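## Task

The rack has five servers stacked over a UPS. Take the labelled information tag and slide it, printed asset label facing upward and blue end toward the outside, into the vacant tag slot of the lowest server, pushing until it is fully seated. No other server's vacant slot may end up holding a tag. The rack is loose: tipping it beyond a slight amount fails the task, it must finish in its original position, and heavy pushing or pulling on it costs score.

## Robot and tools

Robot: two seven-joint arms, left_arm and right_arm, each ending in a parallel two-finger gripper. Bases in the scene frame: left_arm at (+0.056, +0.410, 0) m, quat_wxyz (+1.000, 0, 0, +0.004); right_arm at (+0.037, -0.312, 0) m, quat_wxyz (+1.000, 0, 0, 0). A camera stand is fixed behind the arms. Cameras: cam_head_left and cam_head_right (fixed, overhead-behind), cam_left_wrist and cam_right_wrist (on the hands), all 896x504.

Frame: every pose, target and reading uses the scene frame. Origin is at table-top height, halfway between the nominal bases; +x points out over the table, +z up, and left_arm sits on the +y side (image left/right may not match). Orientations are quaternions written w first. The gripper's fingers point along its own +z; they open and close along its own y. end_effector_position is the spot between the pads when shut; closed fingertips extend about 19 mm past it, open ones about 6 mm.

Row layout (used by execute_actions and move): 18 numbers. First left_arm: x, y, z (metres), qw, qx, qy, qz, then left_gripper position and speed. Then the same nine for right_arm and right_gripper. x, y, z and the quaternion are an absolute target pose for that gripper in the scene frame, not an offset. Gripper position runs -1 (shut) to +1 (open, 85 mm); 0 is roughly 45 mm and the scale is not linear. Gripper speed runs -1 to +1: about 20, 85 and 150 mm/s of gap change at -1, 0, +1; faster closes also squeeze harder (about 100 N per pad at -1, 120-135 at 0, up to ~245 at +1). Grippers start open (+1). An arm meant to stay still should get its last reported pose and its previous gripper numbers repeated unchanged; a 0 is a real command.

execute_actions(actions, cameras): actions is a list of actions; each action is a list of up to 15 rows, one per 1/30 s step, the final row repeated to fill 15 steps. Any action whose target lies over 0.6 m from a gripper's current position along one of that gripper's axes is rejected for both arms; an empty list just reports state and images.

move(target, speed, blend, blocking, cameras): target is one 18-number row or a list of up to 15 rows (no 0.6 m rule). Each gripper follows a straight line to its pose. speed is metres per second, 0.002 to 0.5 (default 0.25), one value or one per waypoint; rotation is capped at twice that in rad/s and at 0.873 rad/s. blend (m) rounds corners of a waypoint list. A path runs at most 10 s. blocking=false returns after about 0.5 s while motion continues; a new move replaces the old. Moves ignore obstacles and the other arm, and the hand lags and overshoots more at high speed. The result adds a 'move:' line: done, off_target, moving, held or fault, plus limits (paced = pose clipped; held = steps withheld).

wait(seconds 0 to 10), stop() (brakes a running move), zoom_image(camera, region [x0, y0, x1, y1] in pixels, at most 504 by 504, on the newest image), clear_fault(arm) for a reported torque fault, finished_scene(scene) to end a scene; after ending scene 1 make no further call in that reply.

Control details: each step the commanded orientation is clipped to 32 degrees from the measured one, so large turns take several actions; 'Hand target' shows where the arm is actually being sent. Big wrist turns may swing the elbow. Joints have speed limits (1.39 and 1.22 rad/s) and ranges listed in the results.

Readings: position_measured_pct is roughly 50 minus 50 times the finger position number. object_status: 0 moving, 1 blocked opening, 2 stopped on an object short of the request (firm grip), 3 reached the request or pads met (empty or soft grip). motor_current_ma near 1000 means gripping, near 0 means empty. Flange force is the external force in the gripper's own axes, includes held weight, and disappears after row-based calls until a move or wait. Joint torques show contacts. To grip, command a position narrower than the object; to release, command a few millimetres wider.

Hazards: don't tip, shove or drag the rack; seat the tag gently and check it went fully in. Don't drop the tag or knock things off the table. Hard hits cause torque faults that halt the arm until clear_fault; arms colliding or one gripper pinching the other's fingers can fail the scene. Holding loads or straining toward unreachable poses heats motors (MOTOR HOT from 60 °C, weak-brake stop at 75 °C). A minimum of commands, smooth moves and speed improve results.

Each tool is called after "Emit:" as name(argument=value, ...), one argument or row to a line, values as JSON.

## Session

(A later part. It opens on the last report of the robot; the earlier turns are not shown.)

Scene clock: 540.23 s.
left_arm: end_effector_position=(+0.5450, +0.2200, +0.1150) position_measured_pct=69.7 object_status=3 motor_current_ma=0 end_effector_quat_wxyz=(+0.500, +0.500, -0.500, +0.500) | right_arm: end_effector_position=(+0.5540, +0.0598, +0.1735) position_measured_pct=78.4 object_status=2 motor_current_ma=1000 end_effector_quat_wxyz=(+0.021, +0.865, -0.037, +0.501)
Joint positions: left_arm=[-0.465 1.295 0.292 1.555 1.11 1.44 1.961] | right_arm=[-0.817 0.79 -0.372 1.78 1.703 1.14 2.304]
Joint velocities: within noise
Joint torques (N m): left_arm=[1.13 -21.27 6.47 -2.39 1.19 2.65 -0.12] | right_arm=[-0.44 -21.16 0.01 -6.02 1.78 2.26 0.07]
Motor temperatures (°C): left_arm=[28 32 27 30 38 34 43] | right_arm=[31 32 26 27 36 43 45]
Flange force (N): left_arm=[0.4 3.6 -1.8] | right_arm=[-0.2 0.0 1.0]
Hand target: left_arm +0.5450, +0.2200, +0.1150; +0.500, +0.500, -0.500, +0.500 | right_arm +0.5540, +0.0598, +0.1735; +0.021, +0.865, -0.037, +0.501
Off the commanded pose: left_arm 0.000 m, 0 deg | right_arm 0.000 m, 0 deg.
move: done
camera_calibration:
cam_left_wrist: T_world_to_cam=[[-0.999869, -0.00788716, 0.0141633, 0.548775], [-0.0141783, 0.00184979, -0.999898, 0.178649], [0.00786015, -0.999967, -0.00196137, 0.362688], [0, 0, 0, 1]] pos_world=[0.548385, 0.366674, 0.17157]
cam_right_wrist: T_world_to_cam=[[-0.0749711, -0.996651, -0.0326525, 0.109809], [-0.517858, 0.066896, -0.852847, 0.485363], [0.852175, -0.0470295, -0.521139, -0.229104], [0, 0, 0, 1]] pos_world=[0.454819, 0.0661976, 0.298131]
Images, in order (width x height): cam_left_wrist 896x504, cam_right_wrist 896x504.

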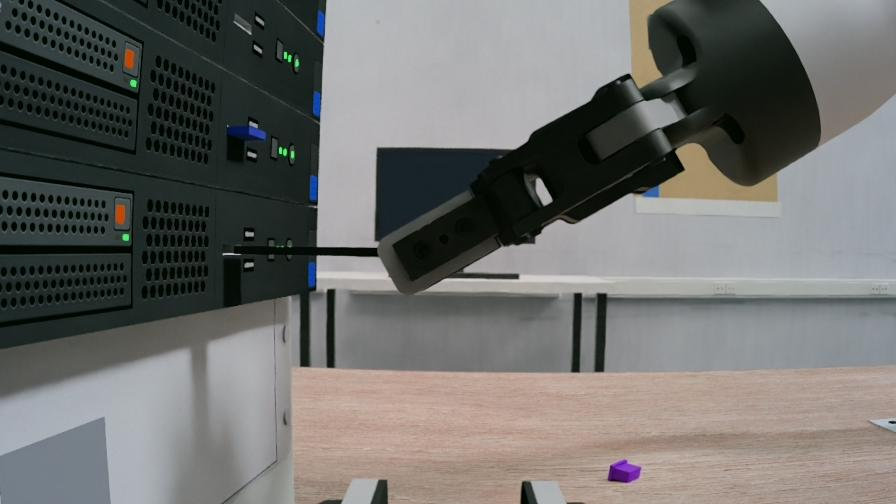

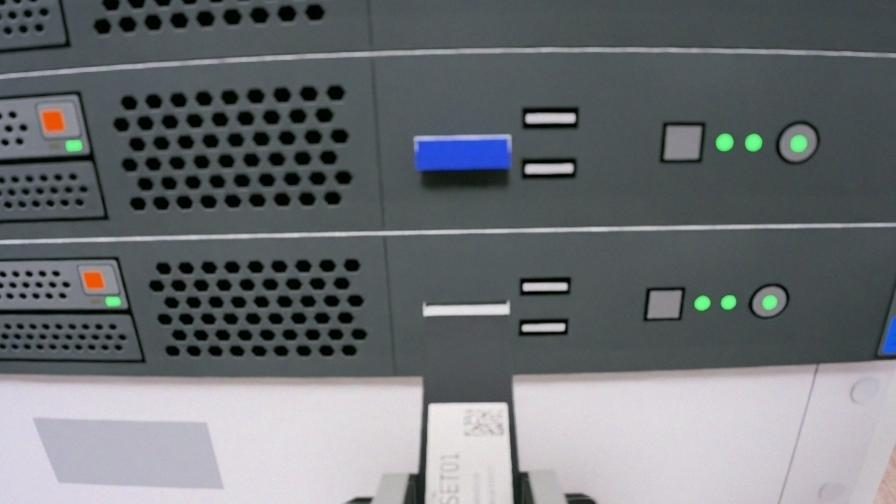

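Emit:
move(
  target=[
    [0.545,0.22,0.115,0.5,0.5,-0.5,0.5,-0.4,0,0.5540,0.0599,0.1738,0.02142,0.86466,-0.0370,0.50053,-0.7,-1],
    [0.545,0.22,0.115,0.5,0.5,-0.5,0.5,-0.4,0,0.5580,0.0596,0.1738,0.02142,0.86466,-0.0370,0.50053,-0.7,-1],
    [0.545,0.22,0.115,0.5,0.5,-0.5,0.5,-0.4,0,0.5593,0.0595,0.1738,0.02142,0.86466,-0.0370,0.50053,-0.7,-1],
  ],
  speed=0.012,
  cameras=["cam_right_wrist","cam_left_wrist"],
)

Emit:
zoom_image(
  camera="cam_right_wrist",
  region=[415, 290, 515, 350],
)

Emit:
zoom_image(
  camera="cam_left_wrist",
  region=[210, 225, 310, 275],
)

Scene clock: 551.07 s.
left_arm: end_effector_position=(+0.5450, +0.2200, +0.1150) position_measured_pct=69.7 object_status=3 motor_current_ma=0 end_effector_quat_wxyz=(+0.500, +0.500, -0.500, +0.500) | right_arm: end_effector_position=(+0.5593, +0.0595, +0.1738) position_measured_pct=78.4 object_status=2 motor_current_ma=1000 end_effector_quat_wxyz=(+0.021, +0.865, -0.037, +0.501)
Joint positions: left_arm=[-0.465 1.295 0.292 1.555 1.11 1.44 1.961] | right_arm=[-0.81 0.792 -0.369 1.771 1.707 1.132 2.313]
Joint velocities: within noise
Joint torques (N m): left_arm=[1.04 -21.21 6.45 -2.41 1.17 2.64 -0.12] | right_arm=[-0.41 -21.36 0.07 -6.12 1.79 2.24 0.07]
Motor temperatures (°C): left_arm=[28 32 27 30 38 34 43] | right_arm=[31 32 26 27 36 43 45]
Flange force (N): left_arm=[0.5 3.7 -1.6] | right_arm=[-0.4 -0.1 1.0]
Hand target: left_arm +0.5450, +0.2200, +0.1150; +0.500, +0.500, -0.500, +0.500 | right_arm +0.5593, +0.0595, +0.1738; +0.021, +0.865, -0.037, +0.501
Off the commanded pose: left_arm 0.000 m, 0 deg | right_arm 0.000 m, 0 deg.
move: done
camera_calibration:
cam_left_wrist: T_world_to_cam=[[-0.999869, -0.00788716, 0.0141633, 0.548775], [-0.0141783, 0.00184979, -0.999898, 0.178649], [0.00786015, -0.999967, -0.00196137, 0.362688], [0, 0, 0, 1]] pos_world=[0.548385, 0.366674, 0.17157]
cam_right_wrist: T_world_to_cam=[[-0.0749203, -0.996658, -0.032567, 0.109969], [-0.517866, 0.0667967, -0.85285, 0.488388], [0.852175, -0.0470304, -0.521139, -0.233474], [0, 0, 0, 1]] pos_world=[0.460119, 0.0659979, 0.298431]
Images, in order (width x height): cam_left_wrist 896x504, cam_right_wrist 896x504.

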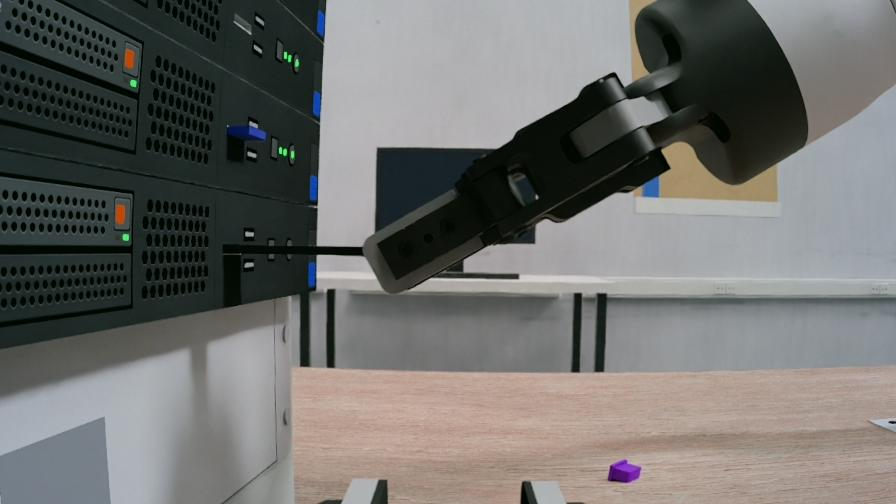

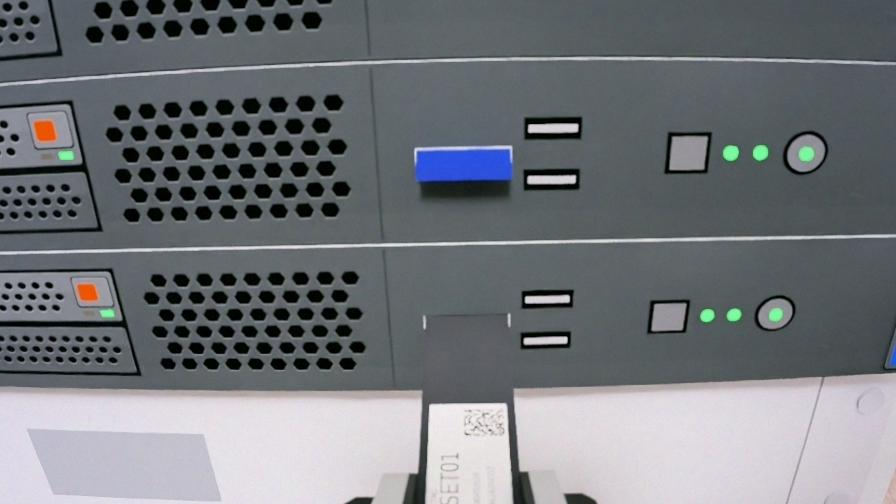

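Scaled by 5.040 from the camera's 896x504 image, which has a finer 1280x720 frame.

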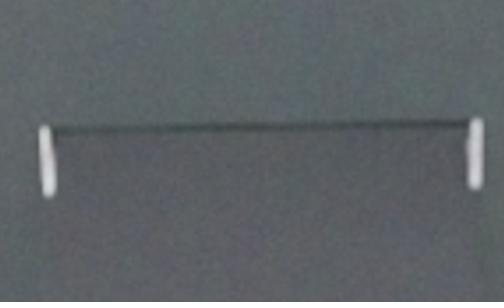

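Scaled by 5.040 from the camera's 896x504 image, which has a finer 1280x720 frame.

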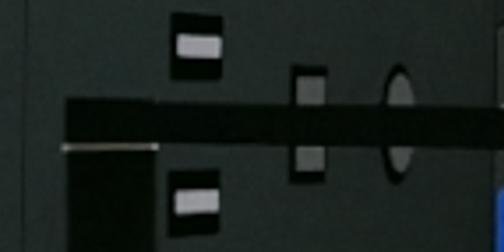

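Emit:
move(
  target=[
    [0.545,0.22,0.115,0.5,0.5,-0.5,0.5,-0.4,0,0.5618,0.0593,0.1738,0.02142,0.86466,-0.0370,0.50053,-0.7,-1],
  ],
  speed=0.012,
  cameras=["cam_right_wrist","cam_left_wrist"],
)

Emit:
zoom_image(
  camera="cam_right_wrist",
  region=[415, 290, 515, 350],
)

Emit:
zoom_image(
  camera="cam_left_wrist",
  region=[210, 225, 310, 275],
)

Scene clock: 559.90 s.
left_arm: end_effector_position=(+0.5450, +0.2200, +0.1150) position_measured_pct=69.7 object_status=3 motor_current_ma=0 end_effector_quat_wxyz=(+0.500, +0.500, -0.500, +0.500) | right_arm: end_effector_position=(+0.5618, +0.0593, +0.1738) position_measured_pct=78.4 object_status=2 motor_current_ma=1000 end_effector_quat_wxyz=(+0.021, +0.865, -0.037, +0.501)
Joint positions: left_arm=[-0.465 1.295 0.292 1.555 1.11 1.44 1.961] | right_arm=[-0.806 0.794 -0.368 1.766 1.709 1.128 2.317]
Joint velocities: within noise
Joint torques (N m): left_arm=[1.12 -21.2 6.53 -2.37 1.15 2.65 -0.08] | right_arm=[-0.4 -21.44 0.09 -6.19 1.81 2.22 0.06]
Motor temperatures (°C): left_arm=[28 32 27 30 38 34 43] | right_arm=[31 32 26 27 36 43 45]
Flange force (N): left_arm=[0.5 3.7 -1.7] | right_arm=[-0.5 -0.1 1.0]
Hand target: left_arm +0.5450, +0.2200, +0.1150; +0.500, +0.500, -0.500, +0.500 | right_arm +0.5618, +0.0593, +0.1738; +0.021, +0.865, -0.037, +0.501
Off the commanded pose: left_arm 0.000 m, 0 deg | right_arm 0.000 m, 0 deg.
move: done
camera_calibration:
cam_left_wrist: T_world_to_cam=[[-0.999869, -0.00788716, 0.0141633, 0.548775], [-0.0141783, 0.00184979, -0.999898, 0.178649], [0.00786015, -0.999967, -0.00196137, 0.362688], [0, 0, 0, 1]] pos_world=[0.548385, 0.366674, 0.17157]
cam_right_wrist: T_world_to_cam=[[-0.0749738, -0.996651, -0.0326422, 0.110003], [-0.517902, 0.0668911, -0.852821, 0.489698], [0.852148, -0.0470337, -0.521183, -0.235588], [0, 0, 0, 1]] pos_world=[0.462619, 0.0657976, 0.298431]
Images, in order (width x height): cam_left_wrist 896x504, cam_right_wrist 896x504.

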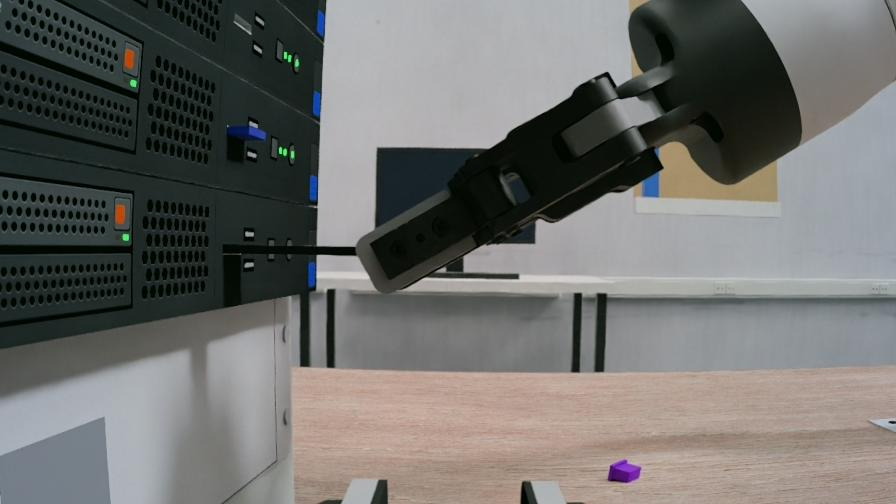

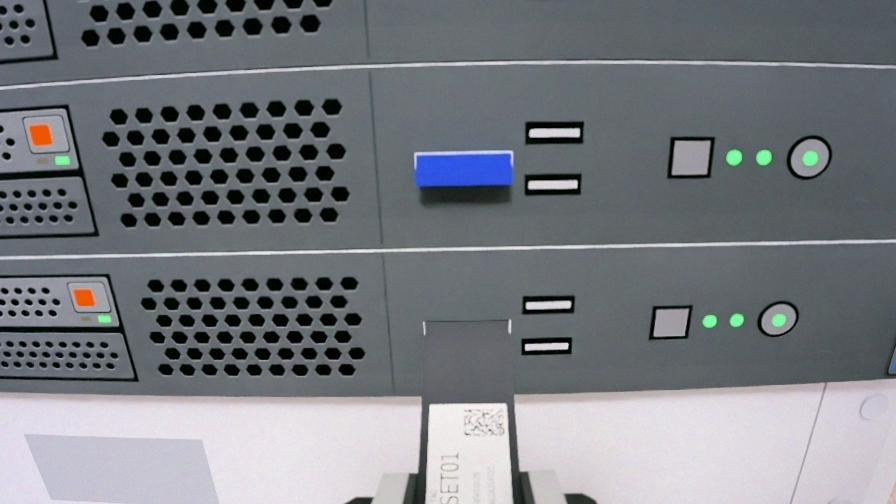

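Scaled by 5.040 from the camera's 896x504 image, which has a finer 1280x720 frame.

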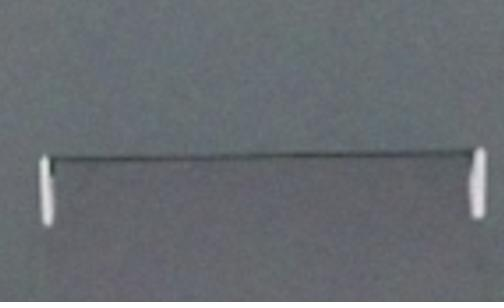

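Scaled by 5.040 from the camera's 896x504 image, which has a finer 1280x720 frame.

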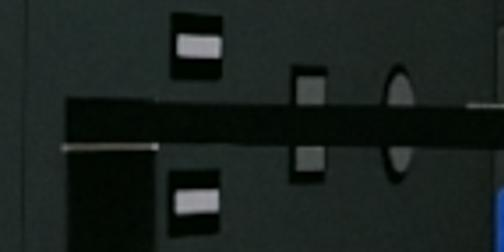

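Emit:
move(
  target=[
    [0.545,0.22,0.115,0.5,0.5,-0.5,0.5,-0.4,0,0.5718,0.0583,0.1738,0.02142,0.86466,-0.0370,0.50053,-0.7,-1],
  ],
  speed=0.02,
  cameras=["cam_right_wrist"],
)

Emit:
zoom_image(
  camera="cam_right_wrist",
  region=[415, 310, 515, 380],
)

Scene clock: 568.87 s.
left_arm: end_effector_position=(+0.5450, +0.2200, +0.1150) position_measured_pct=69.7 object_status=3 motor_current_ma=0 end_effector_quat_wxyz=(+0.500, +0.500, -0.500, +0.500) | right_arm: end_effector_position=(+0.5718, +0.0583, +0.1738) position_measured_pct=78.4 object_status=2 motor_current_ma=1000 end_effector_quat_wxyz=(+0.021, +0.865, -0.037, +0.501)
Joint positions: left_arm=[-0.465 1.295 0.292 1.555 1.11 1.44 1.961] | right_arm=[-0.792 0.799 -0.362 1.749 1.716 1.113 2.332]
Joint velocities: within noise
Joint torques (N m): left_arm=[1.08 -21.23 6.47 -2.34 1.16 2.64 -0.11] | right_arm=[-0.03 -21.02 0.3 -6.43 1.92 1.94 0.08]
Motor temperatures (°C): left_arm=[28 32 27 30 38 34 43] | right_arm=[31 32 26 27 36 43 45]
Flange force (N): left_arm=[0.4 3.4 -1.7] | right_arm=[-0.2 0.4 -1.1]
Hand target: left_arm +0.5450, +0.2200, +0.1150; +0.500, +0.500, -0.500, +0.500 | right_arm +0.5718, +0.0583, +0.1738; +0.021, +0.865, -0.037, +0.501
Off the commanded pose: left_arm 0.000 m, 0 deg | right_arm 0.000 m, 0 deg.
move: done
camera_calibration:
cam_right_wrist: T_world_to_cam=[[-0.0749203, -0.996658, -0.032567, 0.109709], [-0.517866, 0.0667967, -0.85285, 0.494942], [0.852175, -0.0470304, -0.521139, -0.244182], [0, 0, 0, 1]] pos_world=[0.472619, 0.0647979, 0.298431]
Images, in order (width x height): cam_right_wrist 896x504.

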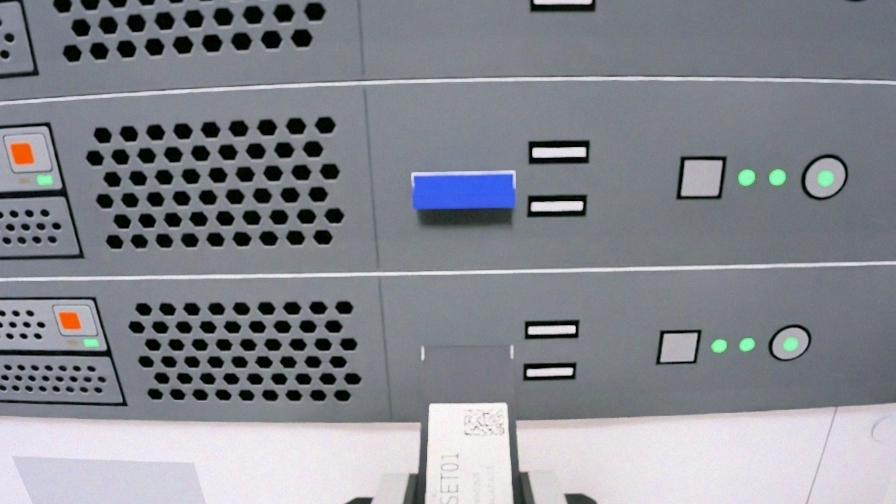

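Scaled by 5.040 from the camera's 896x504 image, which has a finer 1280x720 frame.

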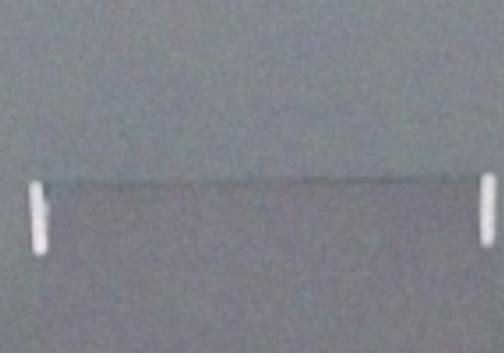

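Emit:
move(
  target=[
    [0.545,0.22,0.115,0.5,0.5,-0.5,0.5,-0.4,0,0.5868,0.0569,0.1738,0.02142,0.86466,-0.0370,0.50053,-0.7,-1],
  ],
  speed=0.025,
  cameras=["cam_right_wrist"],
)

Emit:
zoom_image(
  camera="cam_right_wrist",
  region=[415, 340, 515, 420],
)

Scene clock: 578.07 s.
left_arm: end_effector_position=(+0.5450, +0.2200, +0.1150) position_measured_pct=69.7 object_status=3 motor_current_ma=0 end_effector_quat_wxyz=(+0.500, +0.500, -0.500, +0.500) | right_arm: end_effector_position=(+0.5868, +0.0569, +0.1738) position_measured_pct=78.4 object_status=2 motor_current_ma=1000 end_effector_quat_wxyz=(+0.021, +0.865, -0.037, +0.501)
Joint positions: left_arm=[-0.465 1.295 0.292 1.555 1.11 1.44 1.961] | right_arm=[-0.771 0.809 -0.355 1.722 1.727 1.09 2.355]
Joint velocities: within noise
Joint torques (N m): left_arm=[1.08 -21.21 6.51 -2.39 1.18 2.68 -0.1] | right_arm=[-0.39 -20.5 -0.08 -6.09 1.6 1.56 0.07]
Motor temperatures (°C): left_arm=[28 32 27 30 38 34 43] | right_arm=[31 32 26 27 36 43 45]
Flange force (N): left_arm=[0.5 3.7 -1.7] | right_arm=[1.2 0.5 -0.9]
Hand target: left_arm +0.5450, +0.2200, +0.1150; +0.500, +0.500, -0.500, +0.500 | right_arm +0.5868, +0.0569, +0.1738; +0.021, +0.865, -0.037, +0.501
Off the commanded pose: left_arm 0.000 m, 0 deg | right_arm 0.000 m, 0 deg.
move: done
camera_calibration:
cam_right_wrist: T_world_to_cam=[[-0.0749203, -0.996658, -0.032567, 0.109438], [-0.517866, 0.0667967, -0.85285, 0.502803], [0.852175, -0.0470304, -0.521139, -0.257031], [0, 0, 0, 1]] pos_world=[0.487619, 0.0633979, 0.298431]
Images, in order (width x height): cam_right_wrist 896x504.

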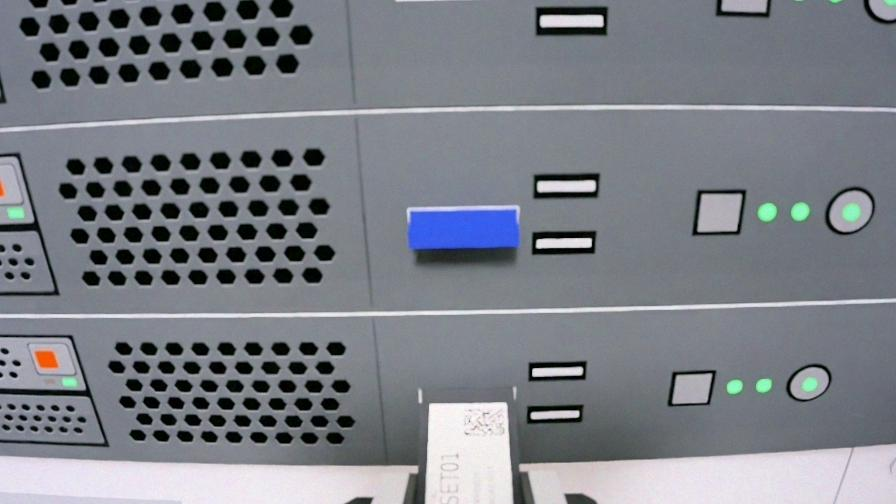

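Scaled by 5.040 from the camera's 896x504 image, which has a finer 1280x720 frame.

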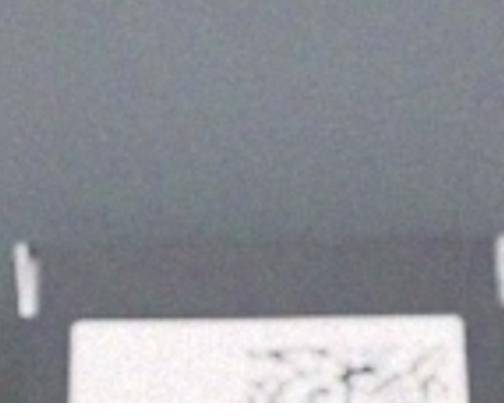

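Emit:
move(
  target=[
    [0.545,0.22,0.115,0.5,0.5,-0.5,0.5,-0.4,0,0.6048,0.0554,0.1738,0.02142,0.86466,-0.0370,0.50053,-0.7,-1],
  ],
  speed=0.025,
  cameras=["cam_left_wrist","cam_right_wrist"],
)

Emit:
zoom_image(
  camera="cam_left_wrist",
  region=[200, 205, 400, 305],
)

Scene clock: 587.60 s.
left_arm: end_effector_position=(+0.5450, +0.2200, +0.1150) position_measured_pct=69.7 object_status=3 motor_current_ma=0 end_effector_quat_wxyz=(+0.500, +0.500, -0.500, +0.500) | right_arm: end_effector_position=(+0.6048, +0.0554, +0.1738) position_measured_pct=78.4 object_status=2 motor_current_ma=1000 end_effector_quat_wxyz=(+0.021, +0.865, -0.037, +0.501)
Joint positions: left_arm=[-0.465 1.295 0.292 1.555 1.11 1.44 1.961] | right_arm=[-0.747 0.821 -0.346 1.687 1.737 1.064 2.384]
Joint velocities: within noise
Joint torques (N m): left_arm=[1.15 -21.21 6.46 -2.4 1.19 2.63 -0.13] | right_arm=[-0.38 -20.56 -0.1 -6.2 1.53 1.46 0.09]
Motor temperatures (°C): left_arm=[28 32 27 30 38 34 43] | right_arm=[31 32 26 27 36 43 45]
Flange force (N): left_arm=[0.6 3.7 -1.8] | right_arm=[1.4 0.7 -1.2]
Hand target: left_arm +0.5450, +0.2200, +0.1150; +0.500, +0.500, -0.500, +0.500 | right_arm +0.6048, +0.0554, +0.1738; +0.021, +0.865, -0.037, +0.501
Off the commanded pose: left_arm 0.000 m, 0 deg | right_arm 0.000 m, 0 deg.
move: done
camera_calibration:
cam_left_wrist: T_world_to_cam=[[-0.999869, -0.00788716, 0.0141633, 0.548775], [-0.0141783, 0.00184979, -0.999898, 0.178649], [0.00786015, -0.999967, -0.00196137, 0.362688], [0, 0, 0, 1]] pos_world=[0.548385, 0.366674, 0.17157]
cam_right_wrist: T_world_to_cam=[[-0.0749203, -0.996658, -0.032567, 0.109291], [-0.517866, 0.0667967, -0.85285, 0.512225], [0.852175, -0.0470304, -0.521139, -0.27244], [0, 0, 0, 1]] pos_world=[0.505619, 0.0618979, 0.298431]
Images, in order (width x height): cam_left_wrist 896x504, cam_right_wrist 896x504.

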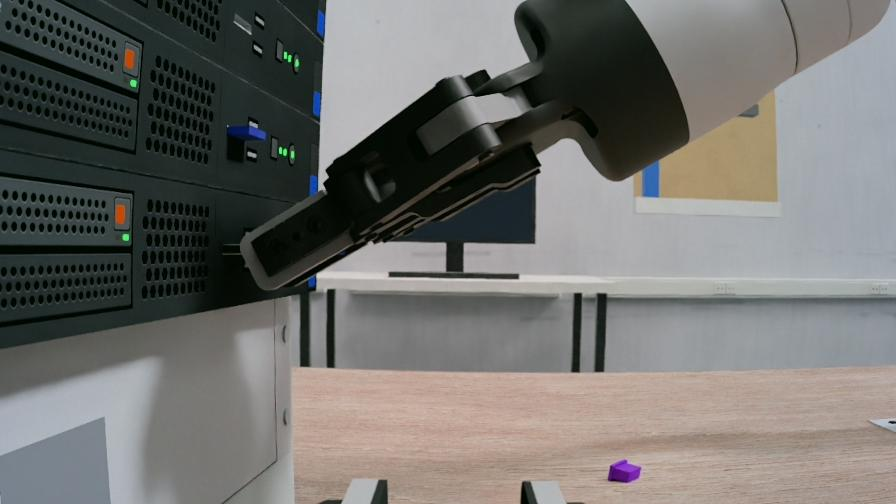

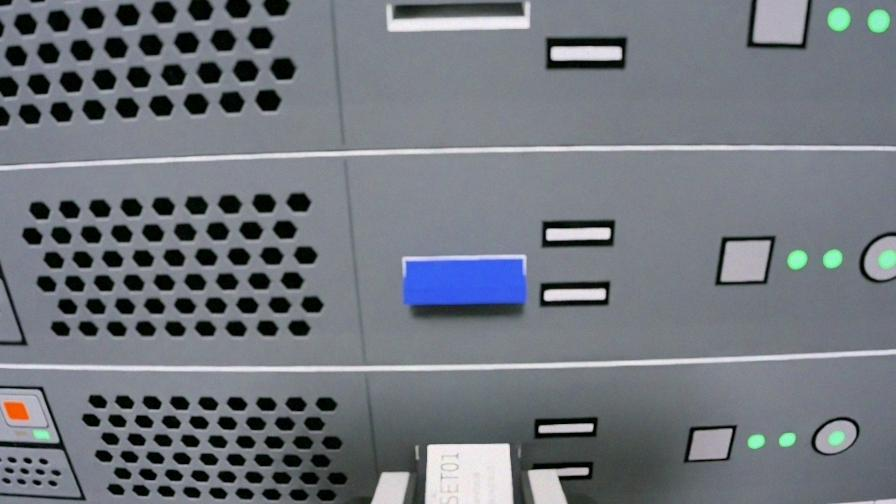

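Scaled by 2.520 from the camera's 896x504 image, which has a finer 1280x720 frame.

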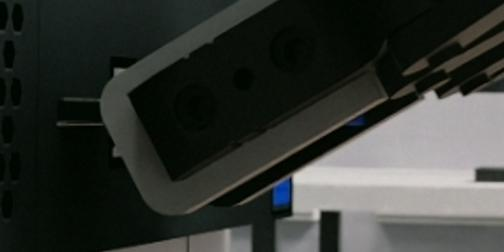

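Emit:
move(
  target=[
    [0.545,0.22,0.115,0.5,0.5,-0.5,0.5,-0.4,0,0.6048,0.0554,0.1738,0.02142,0.86466,-0.0370,0.50053,-0.4,-0.5],
    [0.545,0.22,0.115,0.5,0.5,-0.5,0.5,-0.4,0,0.5350,0.0614,0.1738,0.02142,0.86466,-0.0370,0.50053,-0.4,-0.5],
    [0.545,0.22,0.115,0.5,0.5,-0.5,0.5,-0.4,0,0.5550,0.0597,0.1665,0.03023,0.70647,-0.03023,0.70647,-1,0],
  ],
  speed=[0.05,0.08,0.25],
  cameras=["cam_left_wrist","cam_right_wrist"],
)

Scene clock: 608.07 s.
left_arm: end_effector_position=(+0.5450, +0.2200, +0.1150) position_measured_pct=69.7 object_status=3 motor_current_ma=0 end_effector_quat_wxyz=(+0.500, +0.500, -0.500, +0.500) | right_arm: end_effector_position=(+0.5550, +0.0597, +0.1665) position_measured_pct=98.7 object_status=0 motor_current_ma=350 end_effector_quat_wxyz=(+0.030, +0.706, -0.030, +0.706)
Joint positions: left_arm=[-0.465 1.295 0.292 1.555 1.11 1.44 1.961] | right_arm=[-1.028 1.113 -0.166 1.799 1.977 1.618 1.844]
Joint velocities: within noise
Joint torques (N m): left_arm=[1.13 -21.24 6.47 -2.35 1.14 2.64 -0.09] | right_arm=[-0.41 -22.09 2.02 -3.33 1 3.17 0.05]
Motor temperatures (°C): left_arm=[28 32 27 30 38 34 43] | right_arm=[31 32 26 27 36 42 45]
Flange force (N): left_arm=[0.4 3.6 -1.7] | right_arm=[-1.1 0.2 0.1]
Hand target: left_arm +0.5450, +0.2200, +0.1150; +0.500, +0.500, -0.500, +0.500 | right_arm +0.5550, +0.0597, +0.1665; +0.030, +0.706, -0.030, +0.706
Off the commanded pose: left_arm 0.000 m, 0 deg | right_arm 0.000 m, 0 deg.
move: done
camera_calibration:
cam_left_wrist: T_world_to_cam=[[-0.999869, -0.00788716, 0.0141633, 0.548775], [-0.0141783, 0.00184979, -0.999898, 0.178649], [0.00786015, -0.999967, -0.00196137, 0.362688], [0, 0, 0, 1]] pos_world=[0.548385, 0.366674, 0.17157]
cam_right_wrist: T_world_to_cam=[[-0.0601546, -0.997921, -0.0231343, 0.0998759], [-0.0256795, 0.0247157, -0.999365, 0.233598], [0.997859, -0.0595223, -0.0271129, -0.395957], [0, 0, 0, 1]] pos_world=[0.407116, 0.0703264, 0.225025]
Images, in order (width x height): cam_left_wrist 896x504, cam_right_wrist 896x504.

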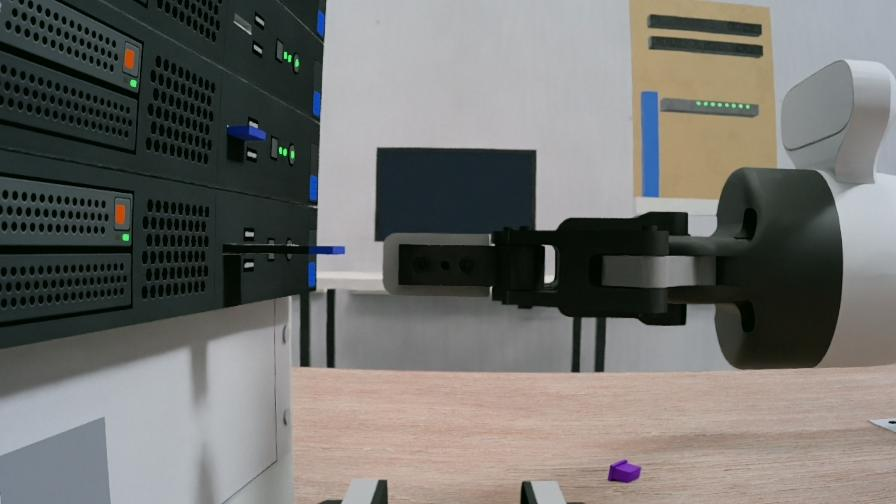

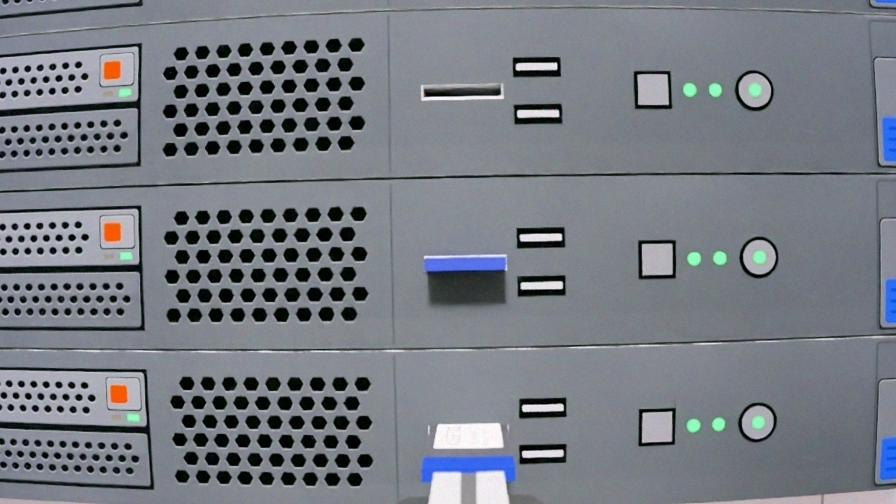

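Emit:
move(
  target=[
    [0.545,0.22,0.115,0.5,0.5,-0.5,0.5,-0.4,0,0.5550,0.0597,0.1719,0.03023,0.70647,-0.03023,0.70647,-1,0],
    [0.545,0.22,0.115,0.5,0.5,-0.5,0.5,-0.4,0,0.5660,0.0588,0.1719,0.03023,0.70647,-0.03023,0.70647,-1,0],
    [0.545,0.22,0.115,0.5,0.5,-0.5,0.5,-0.4,0,0.5940,0.0564,0.1719,0.03023,0.70647,-0.03023,0.70647,-1,0],
  ],
  speed=[0.05,0.05,0.02],
  cameras=["cam_left_wrist","cam_right_wrist"],
)

Emit:
zoom_image(
  camera="cam_left_wrist",
  region=[200, 215, 300, 285],
)

Scene clock: 620.37 s.
left_arm: end_effector_position=(+0.5450, +0.2200, +0.1150) position_measured_pct=69.7 object_status=3 motor_current_ma=0 end_effector_quat_wxyz=(+0.500, +0.500, -0.500, +0.500) | right_arm: end_effector_position=(+0.5940, +0.0564, +0.1719) position_measured_pct=98.7 object_status=3 motor_current_ma=940 end_effector_quat_wxyz=(+0.030, +0.706, -0.030, +0.706)
Joint positions: left_arm=[-0.465 1.295 0.292 1.555 1.11 1.44 1.961] | right_arm=[-0.973 1.109 -0.135 1.746 2.036 1.55 1.884]
Joint velocities: within noise
Joint torques (N m): left_arm=[1.09 -21.21 6.53 -2.4 1.19 2.66 -0.13] | right_arm=[-0.05 -22.5 2.35 -4.16 1.16 2.94 0.09]
Motor temperatures (°C): left_arm=[28 32 27 30 38 34 43] | right_arm=[31 32 26 27 36 43 45]
Flange force (N): left_arm=[0.5 3.7 -1.7] | right_arm=[-0.6 0.6 -1.1]
Hand target: left_arm +0.5450, +0.2200, +0.1150; +0.500, +0.500, -0.500, +0.500 | right_arm +0.5940, +0.0564, +0.1719; +0.030, +0.706, -0.030, +0.706
Off the commanded pose: left_arm 0.000 m, 0 deg | right_arm 0.000 m, 0 deg.
move: done
camera_calibration:
cam_left_wrist: T_world_to_cam=[[-0.999869, -0.00788716, 0.0141633, 0.548775], [-0.0141783, 0.00184979, -0.999898, 0.178649], [0.00786015, -0.999967, -0.00196137, 0.362688], [0, 0, 0, 1]] pos_world=[0.548385, 0.366674, 0.17157]
cam_right_wrist: T_world_to_cam=[[-0.0601529, -0.997924, -0.0230284, 0.099029], [-0.025686, 0.02461, -0.999367, 0.240089], [0.997859, -0.0595233, -0.027113, -0.434923], [0, 0, 0, 1]] pos_world=[0.446116, 0.0670267, 0.230425]
Images, in order (width x height): cam_left_wrist 896x504, cam_right_wrist 896x504.

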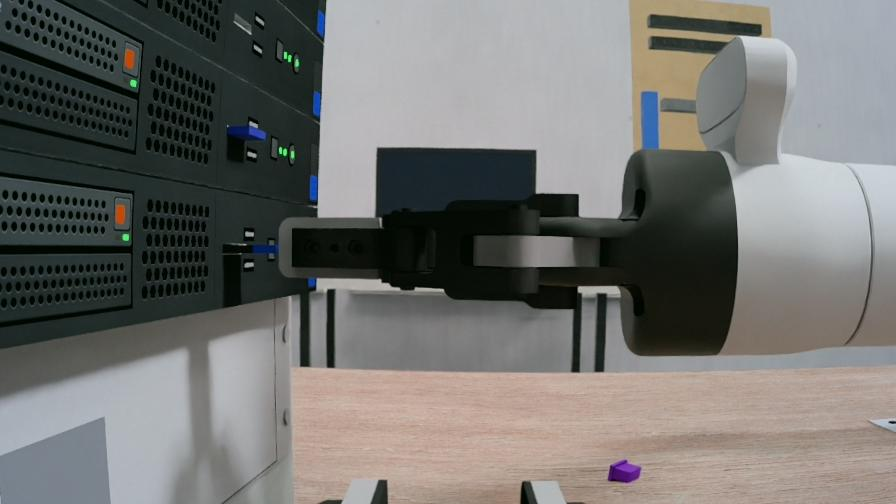

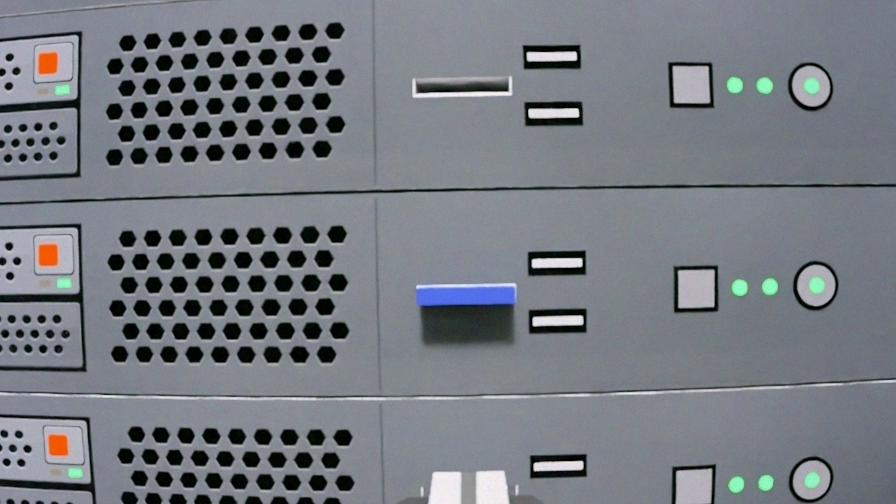

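Scaled by 5.040 from the camera's 896x504 image, which has a finer 1280x720 frame.

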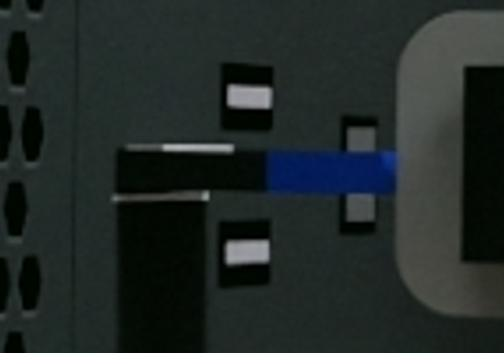

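Emit:
move(
  target=[
    [0.545,0.22,0.115,0.5,0.5,-0.5,0.5,-0.4,0,0.6035,0.0556,0.1719,0.03023,0.70647,-0.03023,0.70647,-1,0],
  ],
  speed=0.02,
  cameras=["cam_left_wrist"],
)

Emit:
zoom_image(
  camera="cam_left_wrist",
  region=[200, 215, 300, 285],
)

Scene clock: 629.50 s.
left_arm: end_effector_position=(+0.5450, +0.2200, +0.1150) position_measured_pct=69.7 object_status=3 motor_current_ma=0 end_effector_quat_wxyz=(+0.500, +0.500, -0.500, +0.500) | right_arm: end_effector_position=(+0.6035, +0.0556, +0.1719) position_measured_pct=98.7 object_status=3 motor_current_ma=940 end_effector_quat_wxyz=(+0.030, +0.706, -0.030, +0.706)
Joint positions: left_arm=[-0.465 1.295 0.292 1.555 1.11 1.44 1.961] | right_arm=[-0.96 1.111 -0.127 1.731 2.05 1.533 1.892]
Joint velocities: within noise
Joint torques (N m): left_arm=[1.1 -21.22 6.52 -2.36 1.18 2.65 -0.13] | right_arm=[-0.15 -22.66 2.29 -4.28 1.18 2.92 0.08]
Motor temperatures (°C): left_arm=[28 32 27 30 38 34 43] | right_arm=[31 32 26 27 36 42 45]
Flange force (N): left_arm=[0.4 3.5 -1.8] | right_arm=[-0.6 0.5 -0.8]
Hand target: left_arm +0.5450, +0.2200, +0.1150; +0.500, +0.500, -0.500, +0.500 | right_arm +0.6035, +0.0556, +0.1719; +0.030, +0.706, -0.030, +0.706
Off the commanded pose: left_arm 0.000 m, 0 deg | right_arm 0.000 m, 0 deg.
move: done
camera_calibration:
cam_left_wrist: T_world_to_cam=[[-0.999869, -0.00788716, 0.0141633, 0.548775], [-0.0141783, 0.00184979, -0.999898, 0.178649], [0.00786015, -0.999967, -0.00196137, 0.362688], [0, 0, 0, 1]] pos_world=[0.548385, 0.366674, 0.17157]
Images, in order (width x height): cam_left_wrist 896x504.

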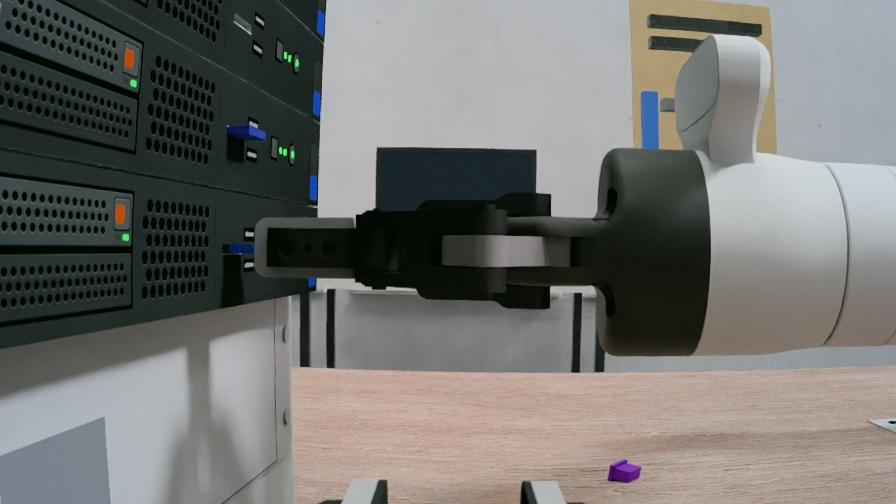

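Scaled by 5.040 from the camera's 896x504 image, which has a finer 1280x720 frame.

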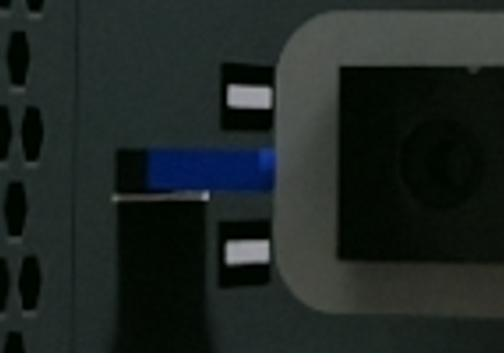

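Emit:
move(
  target=[
    [0.545,0.22,0.115,0.5,0.5,-0.5,0.5,-0.4,0,0.6059,0.0554,0.1719,0.03023,0.70647,-0.03023,0.70647,-1,0],
  ],
  speed=0.012,
  cameras=["cam_left_wrist"],
)

Emit:
zoom_image(
  camera="cam_left_wrist",
  region=[200, 215, 300, 285],
)

Scene clock: 636.37 s.
left_arm: end_effector_position=(+0.5450, +0.2200, +0.1150) position_measured_pct=69.7 object_status=3 motor_current_ma=0 end_effector_quat_wxyz=(+0.500, +0.500, -0.500, +0.500) | right_arm: end_effector_position=(+0.6059, +0.0554, +0.1719) position_measured_pct=98.7 object_status=3 motor_current_ma=940 end_effector_quat_wxyz=(+0.030, +0.706, -0.030, +0.706)
Joint positions: left_arm=[-0.465 1.295 0.292 1.555 1.11 1.44 1.961] | right_arm=[-0.956 1.112 -0.126 1.727 2.054 1.529 1.894]
Joint velocities: within noise
Joint torques (N m): left_arm=[1.1 -21.23 6.47 -2.44 1.17 2.66 -0.09] | right_arm=[-0.4 -22.89 2.2 -4.24 1.11 3.07 0.05]
Motor temperatures (°C): left_arm=[28 32 27 30 38 34 43] | right_arm=[31 32 26 27 36 42 45]
Flange force (N): left_arm=[0.5 3.9 -1.6] | right_arm=[-1.0 0.3 0.2]
Hand target: left_arm +0.5450, +0.2200, +0.1150; +0.500, +0.500, -0.500, +0.500 | right_arm +0.6059, +0.0554, +0.1719; +0.030, +0.706, -0.030, +0.706
Off the commanded pose: left_arm 0.000 m, 0 deg | right_arm 0.000 m, 0 deg.
move: done
camera_calibration:
cam_left_wrist: T_world_to_cam=[[-0.999869, -0.00788716, 0.0141633, 0.548775], [-0.0141783, 0.00184979, -0.999898, 0.178649], [0.00786015, -0.999967, -0.00196137, 0.362688], [0, 0, 0, 1]] pos_world=[0.548385, 0.366674, 0.17157]
Images, in order (width x height): cam_left_wrist 896x504.

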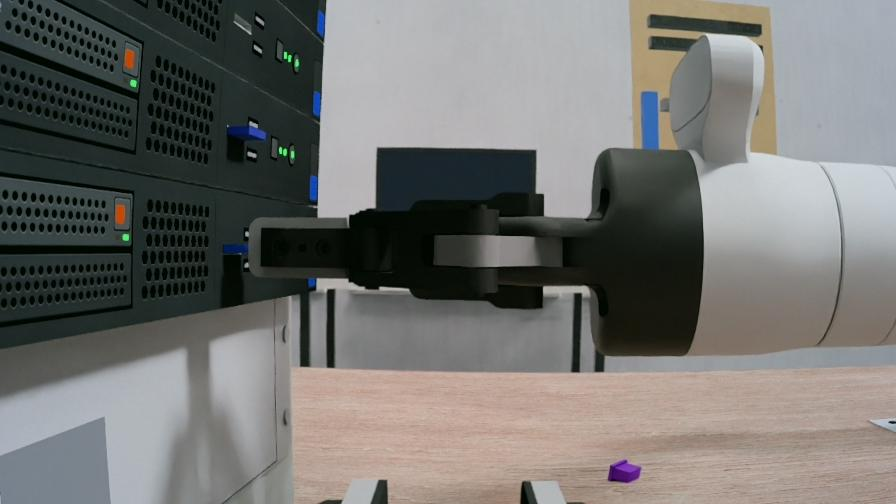

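Scaled by 5.040 from the camera's 896x504 image, which has a finer 1280x720 frame.

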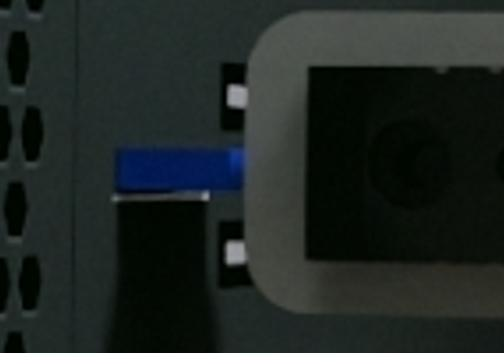

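Emit:
move(
  target=[
    [0.545,0.22,0.115,0.5,0.5,-0.5,0.5,-0.4,0,0.6065,0.0553,0.1719,0.03023,0.70647,-0.03023,0.70647,-1,0],
  ],
  speed=0.01,
  cameras=[],
)

Emit:
wait(
  seconds=0,
  cameras=["cam_left_wrist"],
)

Emit:
zoom_image(
  camera="cam_left_wrist",
  region=[200, 215, 300, 285],
)

Scene clock: 645.97 s.
left_arm: end_effector_position=(+0.5450, +0.2200, +0.1150) position_measured_pct=69.7 object_status=3 motor_current_ma=0 end_effector_quat_wxyz=(+0.500, +0.500, -0.500, +0.500) | right_arm: end_effector_position=(+0.6065, +0.0553, +0.1719) position_measured_pct=98.7 object_status=3 motor_current_ma=940 end_effector_quat_wxyz=(+0.030, +0.706, -0.030, +0.706)
Joint positions: left_arm=[-0.465 1.295 0.292 1.555 1.11 1.44 1.961] | right_arm=[-0.956 1.112 -0.125 1.726 2.054 1.528 1.894]
Joint velocities: within noise
Joint torques (N m): left_arm=[1.09 -21.23 6.48 -2.4 1.19 2.65 -0.12] | right_arm=[0.82 -22.88 2.95 -4.55 1.08 2.95 0.07]
Motor temperatures (°C): left_arm=[28 32 27 30 38 34 43] | right_arm=[31 32 26 26 36 42 45]
Flange force (N): left_arm=[0.5 3.6 -1.7] | right_arm=[-0.7 0.2 -2.8]
Hand target: left_arm +0.5450, +0.2200, +0.1150; +0.500, +0.500, -0.500, +0.500 | right_arm +0.6065, +0.0553, +0.1719; +0.030, +0.706, -0.030, +0.706
Off the commanded pose: left_arm 0.000 m, 0 deg | right_arm 0.000 m, 0 deg.
move: done
No camera images: "cameras" was empty.

Scene clock: 645.97 s.
left_arm: end_effector_position=(+0.5450, +0.2200, +0.1150) position_measured_pct=69.7 object_status=3 motor_current_ma=0 end_effector_quat_wxyz=(+0.500, +0.500, -0.500, +0.500) | right_arm: end_effector_position=(+0.6065, +0.0553, +0.1719) position_measured_pct=98.7 object_status=3 motor_current_ma=940 end_effector_quat_wxyz=(+0.030, +0.706, -0.030, +0.706)
Joint positions: left_arm=[-0.465 1.295 0.292 1.555 1.11 1.44 1.961] | right_arm=[-0.956 1.112 -0.125 1.726 2.054 1.528 1.894]
Joint velocities: within noise
Joint torques (N m): left_arm=[1.09 -21.23 6.48 -2.4 1.19 2.65 -0.12] | right_arm=[0.82 -22.88 2.95 -4.55 1.08 2.95 0.07]
Motor temperatures (°C): left_arm=[28 32 27 30 38 34 43] | right_arm=[31 32 26 26 36 42 45]
Flange force (N): left_arm=[0.5 3.6 -1.7] | right_arm=[-0.7 0.2 -2.8]
Hand target: left_arm +0.5450, +0.2200, +0.1150; +0.500, +0.500, -0.500, +0.500 | right_arm +0.6065, +0.0553, +0.1719; +0.030, +0.706, -0.030, +0.706
Tool commands: left_gripper/position=-0.4 left_gripper/speed=+0.0 right_gripper/position=-1.0 right_gripper/speed=+0.0
Off the commanded pose: left_arm 0.000 m, 0 deg | right_arm 0.000 m, 0 deg.
camera_calibration:
cam_left_wrist: T_world_to_cam=[[-0.999869, -0.00788716, 0.0141633, 0.548775], [-0.0141783, 0.00184979, -0.999898, 0.178649], [0.00786015, -0.999967, -0.00196137, 0.362688], [0, 0, 0, 1]] pos_world=[0.548385, 0.366674, 0.17157]
Images, in order (width x height): cam_left_wrist 896x504.

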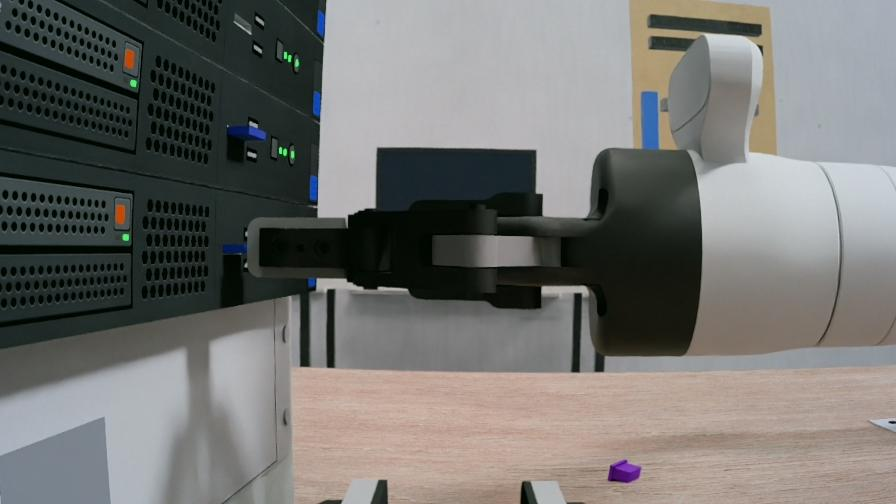

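Scaled by 5.040 from the camera's 896x504 image, which has a finer 1280x720 frame.

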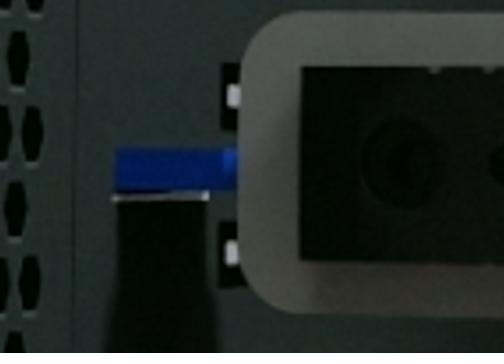

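Emit:
move(
  target=[
    [0.545,0.22,0.115,0.5,0.5,-0.5,0.5,-0.4,0,0.6069,0.0553,0.1719,0.03023,0.70647,-0.03023,0.70647,-1,0],
  ],
  speed=0.01,
  cameras=[],
)

Scene clock: 652.10 s.
left_arm: end_effector_position=(+0.5450, +0.2200, +0.1150) position_measured_pct=69.7 object_status=3 motor_current_ma=0 end_effector_quat_wxyz=(+0.500, +0.500, -0.500, +0.500) | right_arm: end_effector_position=(+0.6069, +0.0553, +0.1719) position_measured_pct=98.7 object_status=3 motor_current_ma=940 end_effector_quat_wxyz=(+0.030, +0.706, -0.030, +0.706)
Joint positions: left_arm=[-0.465 1.295 0.292 1.555 1.11 1.44 1.961] | right_arm=[-0.955 1.112 -0.125 1.725 2.055 1.527 1.894]
Joint velocities: within noise
Joint torques (N m): left_arm=[1.11 -21.26 6.46 -2.38 1.18 2.66 -0.1] | right_arm=[0.56 -22.86 2.74 -4.43 1.16 2.94 0.09]
Motor temperatures (°C): left_arm=[28 32 27 30 38 34 43] | right_arm=[31 32 26 26 36 42 45]
Flange force (N): left_arm=[0.4 3.6 -1.7] | right_arm=[-0.8 0.0 -2.2]
Hand target: left_arm +0.5450, +0.2200, +0.1150; +0.500, +0.500, -0.500, +0.500 | right_arm +0.6069, +0.0553, +0.1719; +0.030, +0.706, -0.030, +0.706
Off the commanded pose: left_arm 0.000 m, 0 deg | right_arm 0.000 m, 0 deg.
move: done
No camera images: "cameras" was empty.

Emit:
move(
  target=[
    [0.545,0.22,0.115,0.5,0.5,-0.5,0.5,-0.4,0,0.6073,0.0552,0.1719,0.03023,0.70647,-0.03023,0.70647,-1,0],
  ],
  speed=0.01,
  cameras=[],
)

Scene clock: 658.20 s.
left_arm: end_effector_position=(+0.5450, +0.2200, +0.1150) position_measured_pct=69.7 object_status=3 motor_current_ma=0 end_effector_quat_wxyz=(+0.500, +0.500, -0.500, +0.500) | right_arm: end_effector_position=(+0.6073, +0.0552, +0.1719) position_measured_pct=98.7 object_status=3 motor_current_ma=940 end_effector_quat_wxyz=(+0.030, +0.706, -0.030, +0.706)
Joint positions: left_arm=[-0.465 1.295 0.292 1.555 1.11 1.44 1.961] | right_arm=[-0.954 1.113 -0.124 1.724 2.056 1.527 1.895]
Joint velocities: within noise
Joint torques (N m): left_arm=[1.07 -21.22 6.44 -2.37 1.18 2.64 -0.09] | right_arm=[2.61 -22.58 3.94 -5.23 1.2 2.59 0.08]
Motor temperatures (°C): left_arm=[28 32 27 30 38 34 43] | right_arm=[31 32 26 26 36 42 45]
Flange force (N): left_arm=[0.5 3.6 -1.7] | right_arm=[0.3 0.8 -8.0]
Hand target: left_arm +0.5450, +0.2200, +0.1150; +0.500, +0.500, -0.500, +0.500 | right_arm +0.6073, +0.0552, +0.1719; +0.030, +0.706, -0.030, +0.706
Off the commanded pose: left_arm 0.000 m, 0 deg | right_arm 0.000 m, 0 deg.
move: done
No camera images: "cameras" was empty.


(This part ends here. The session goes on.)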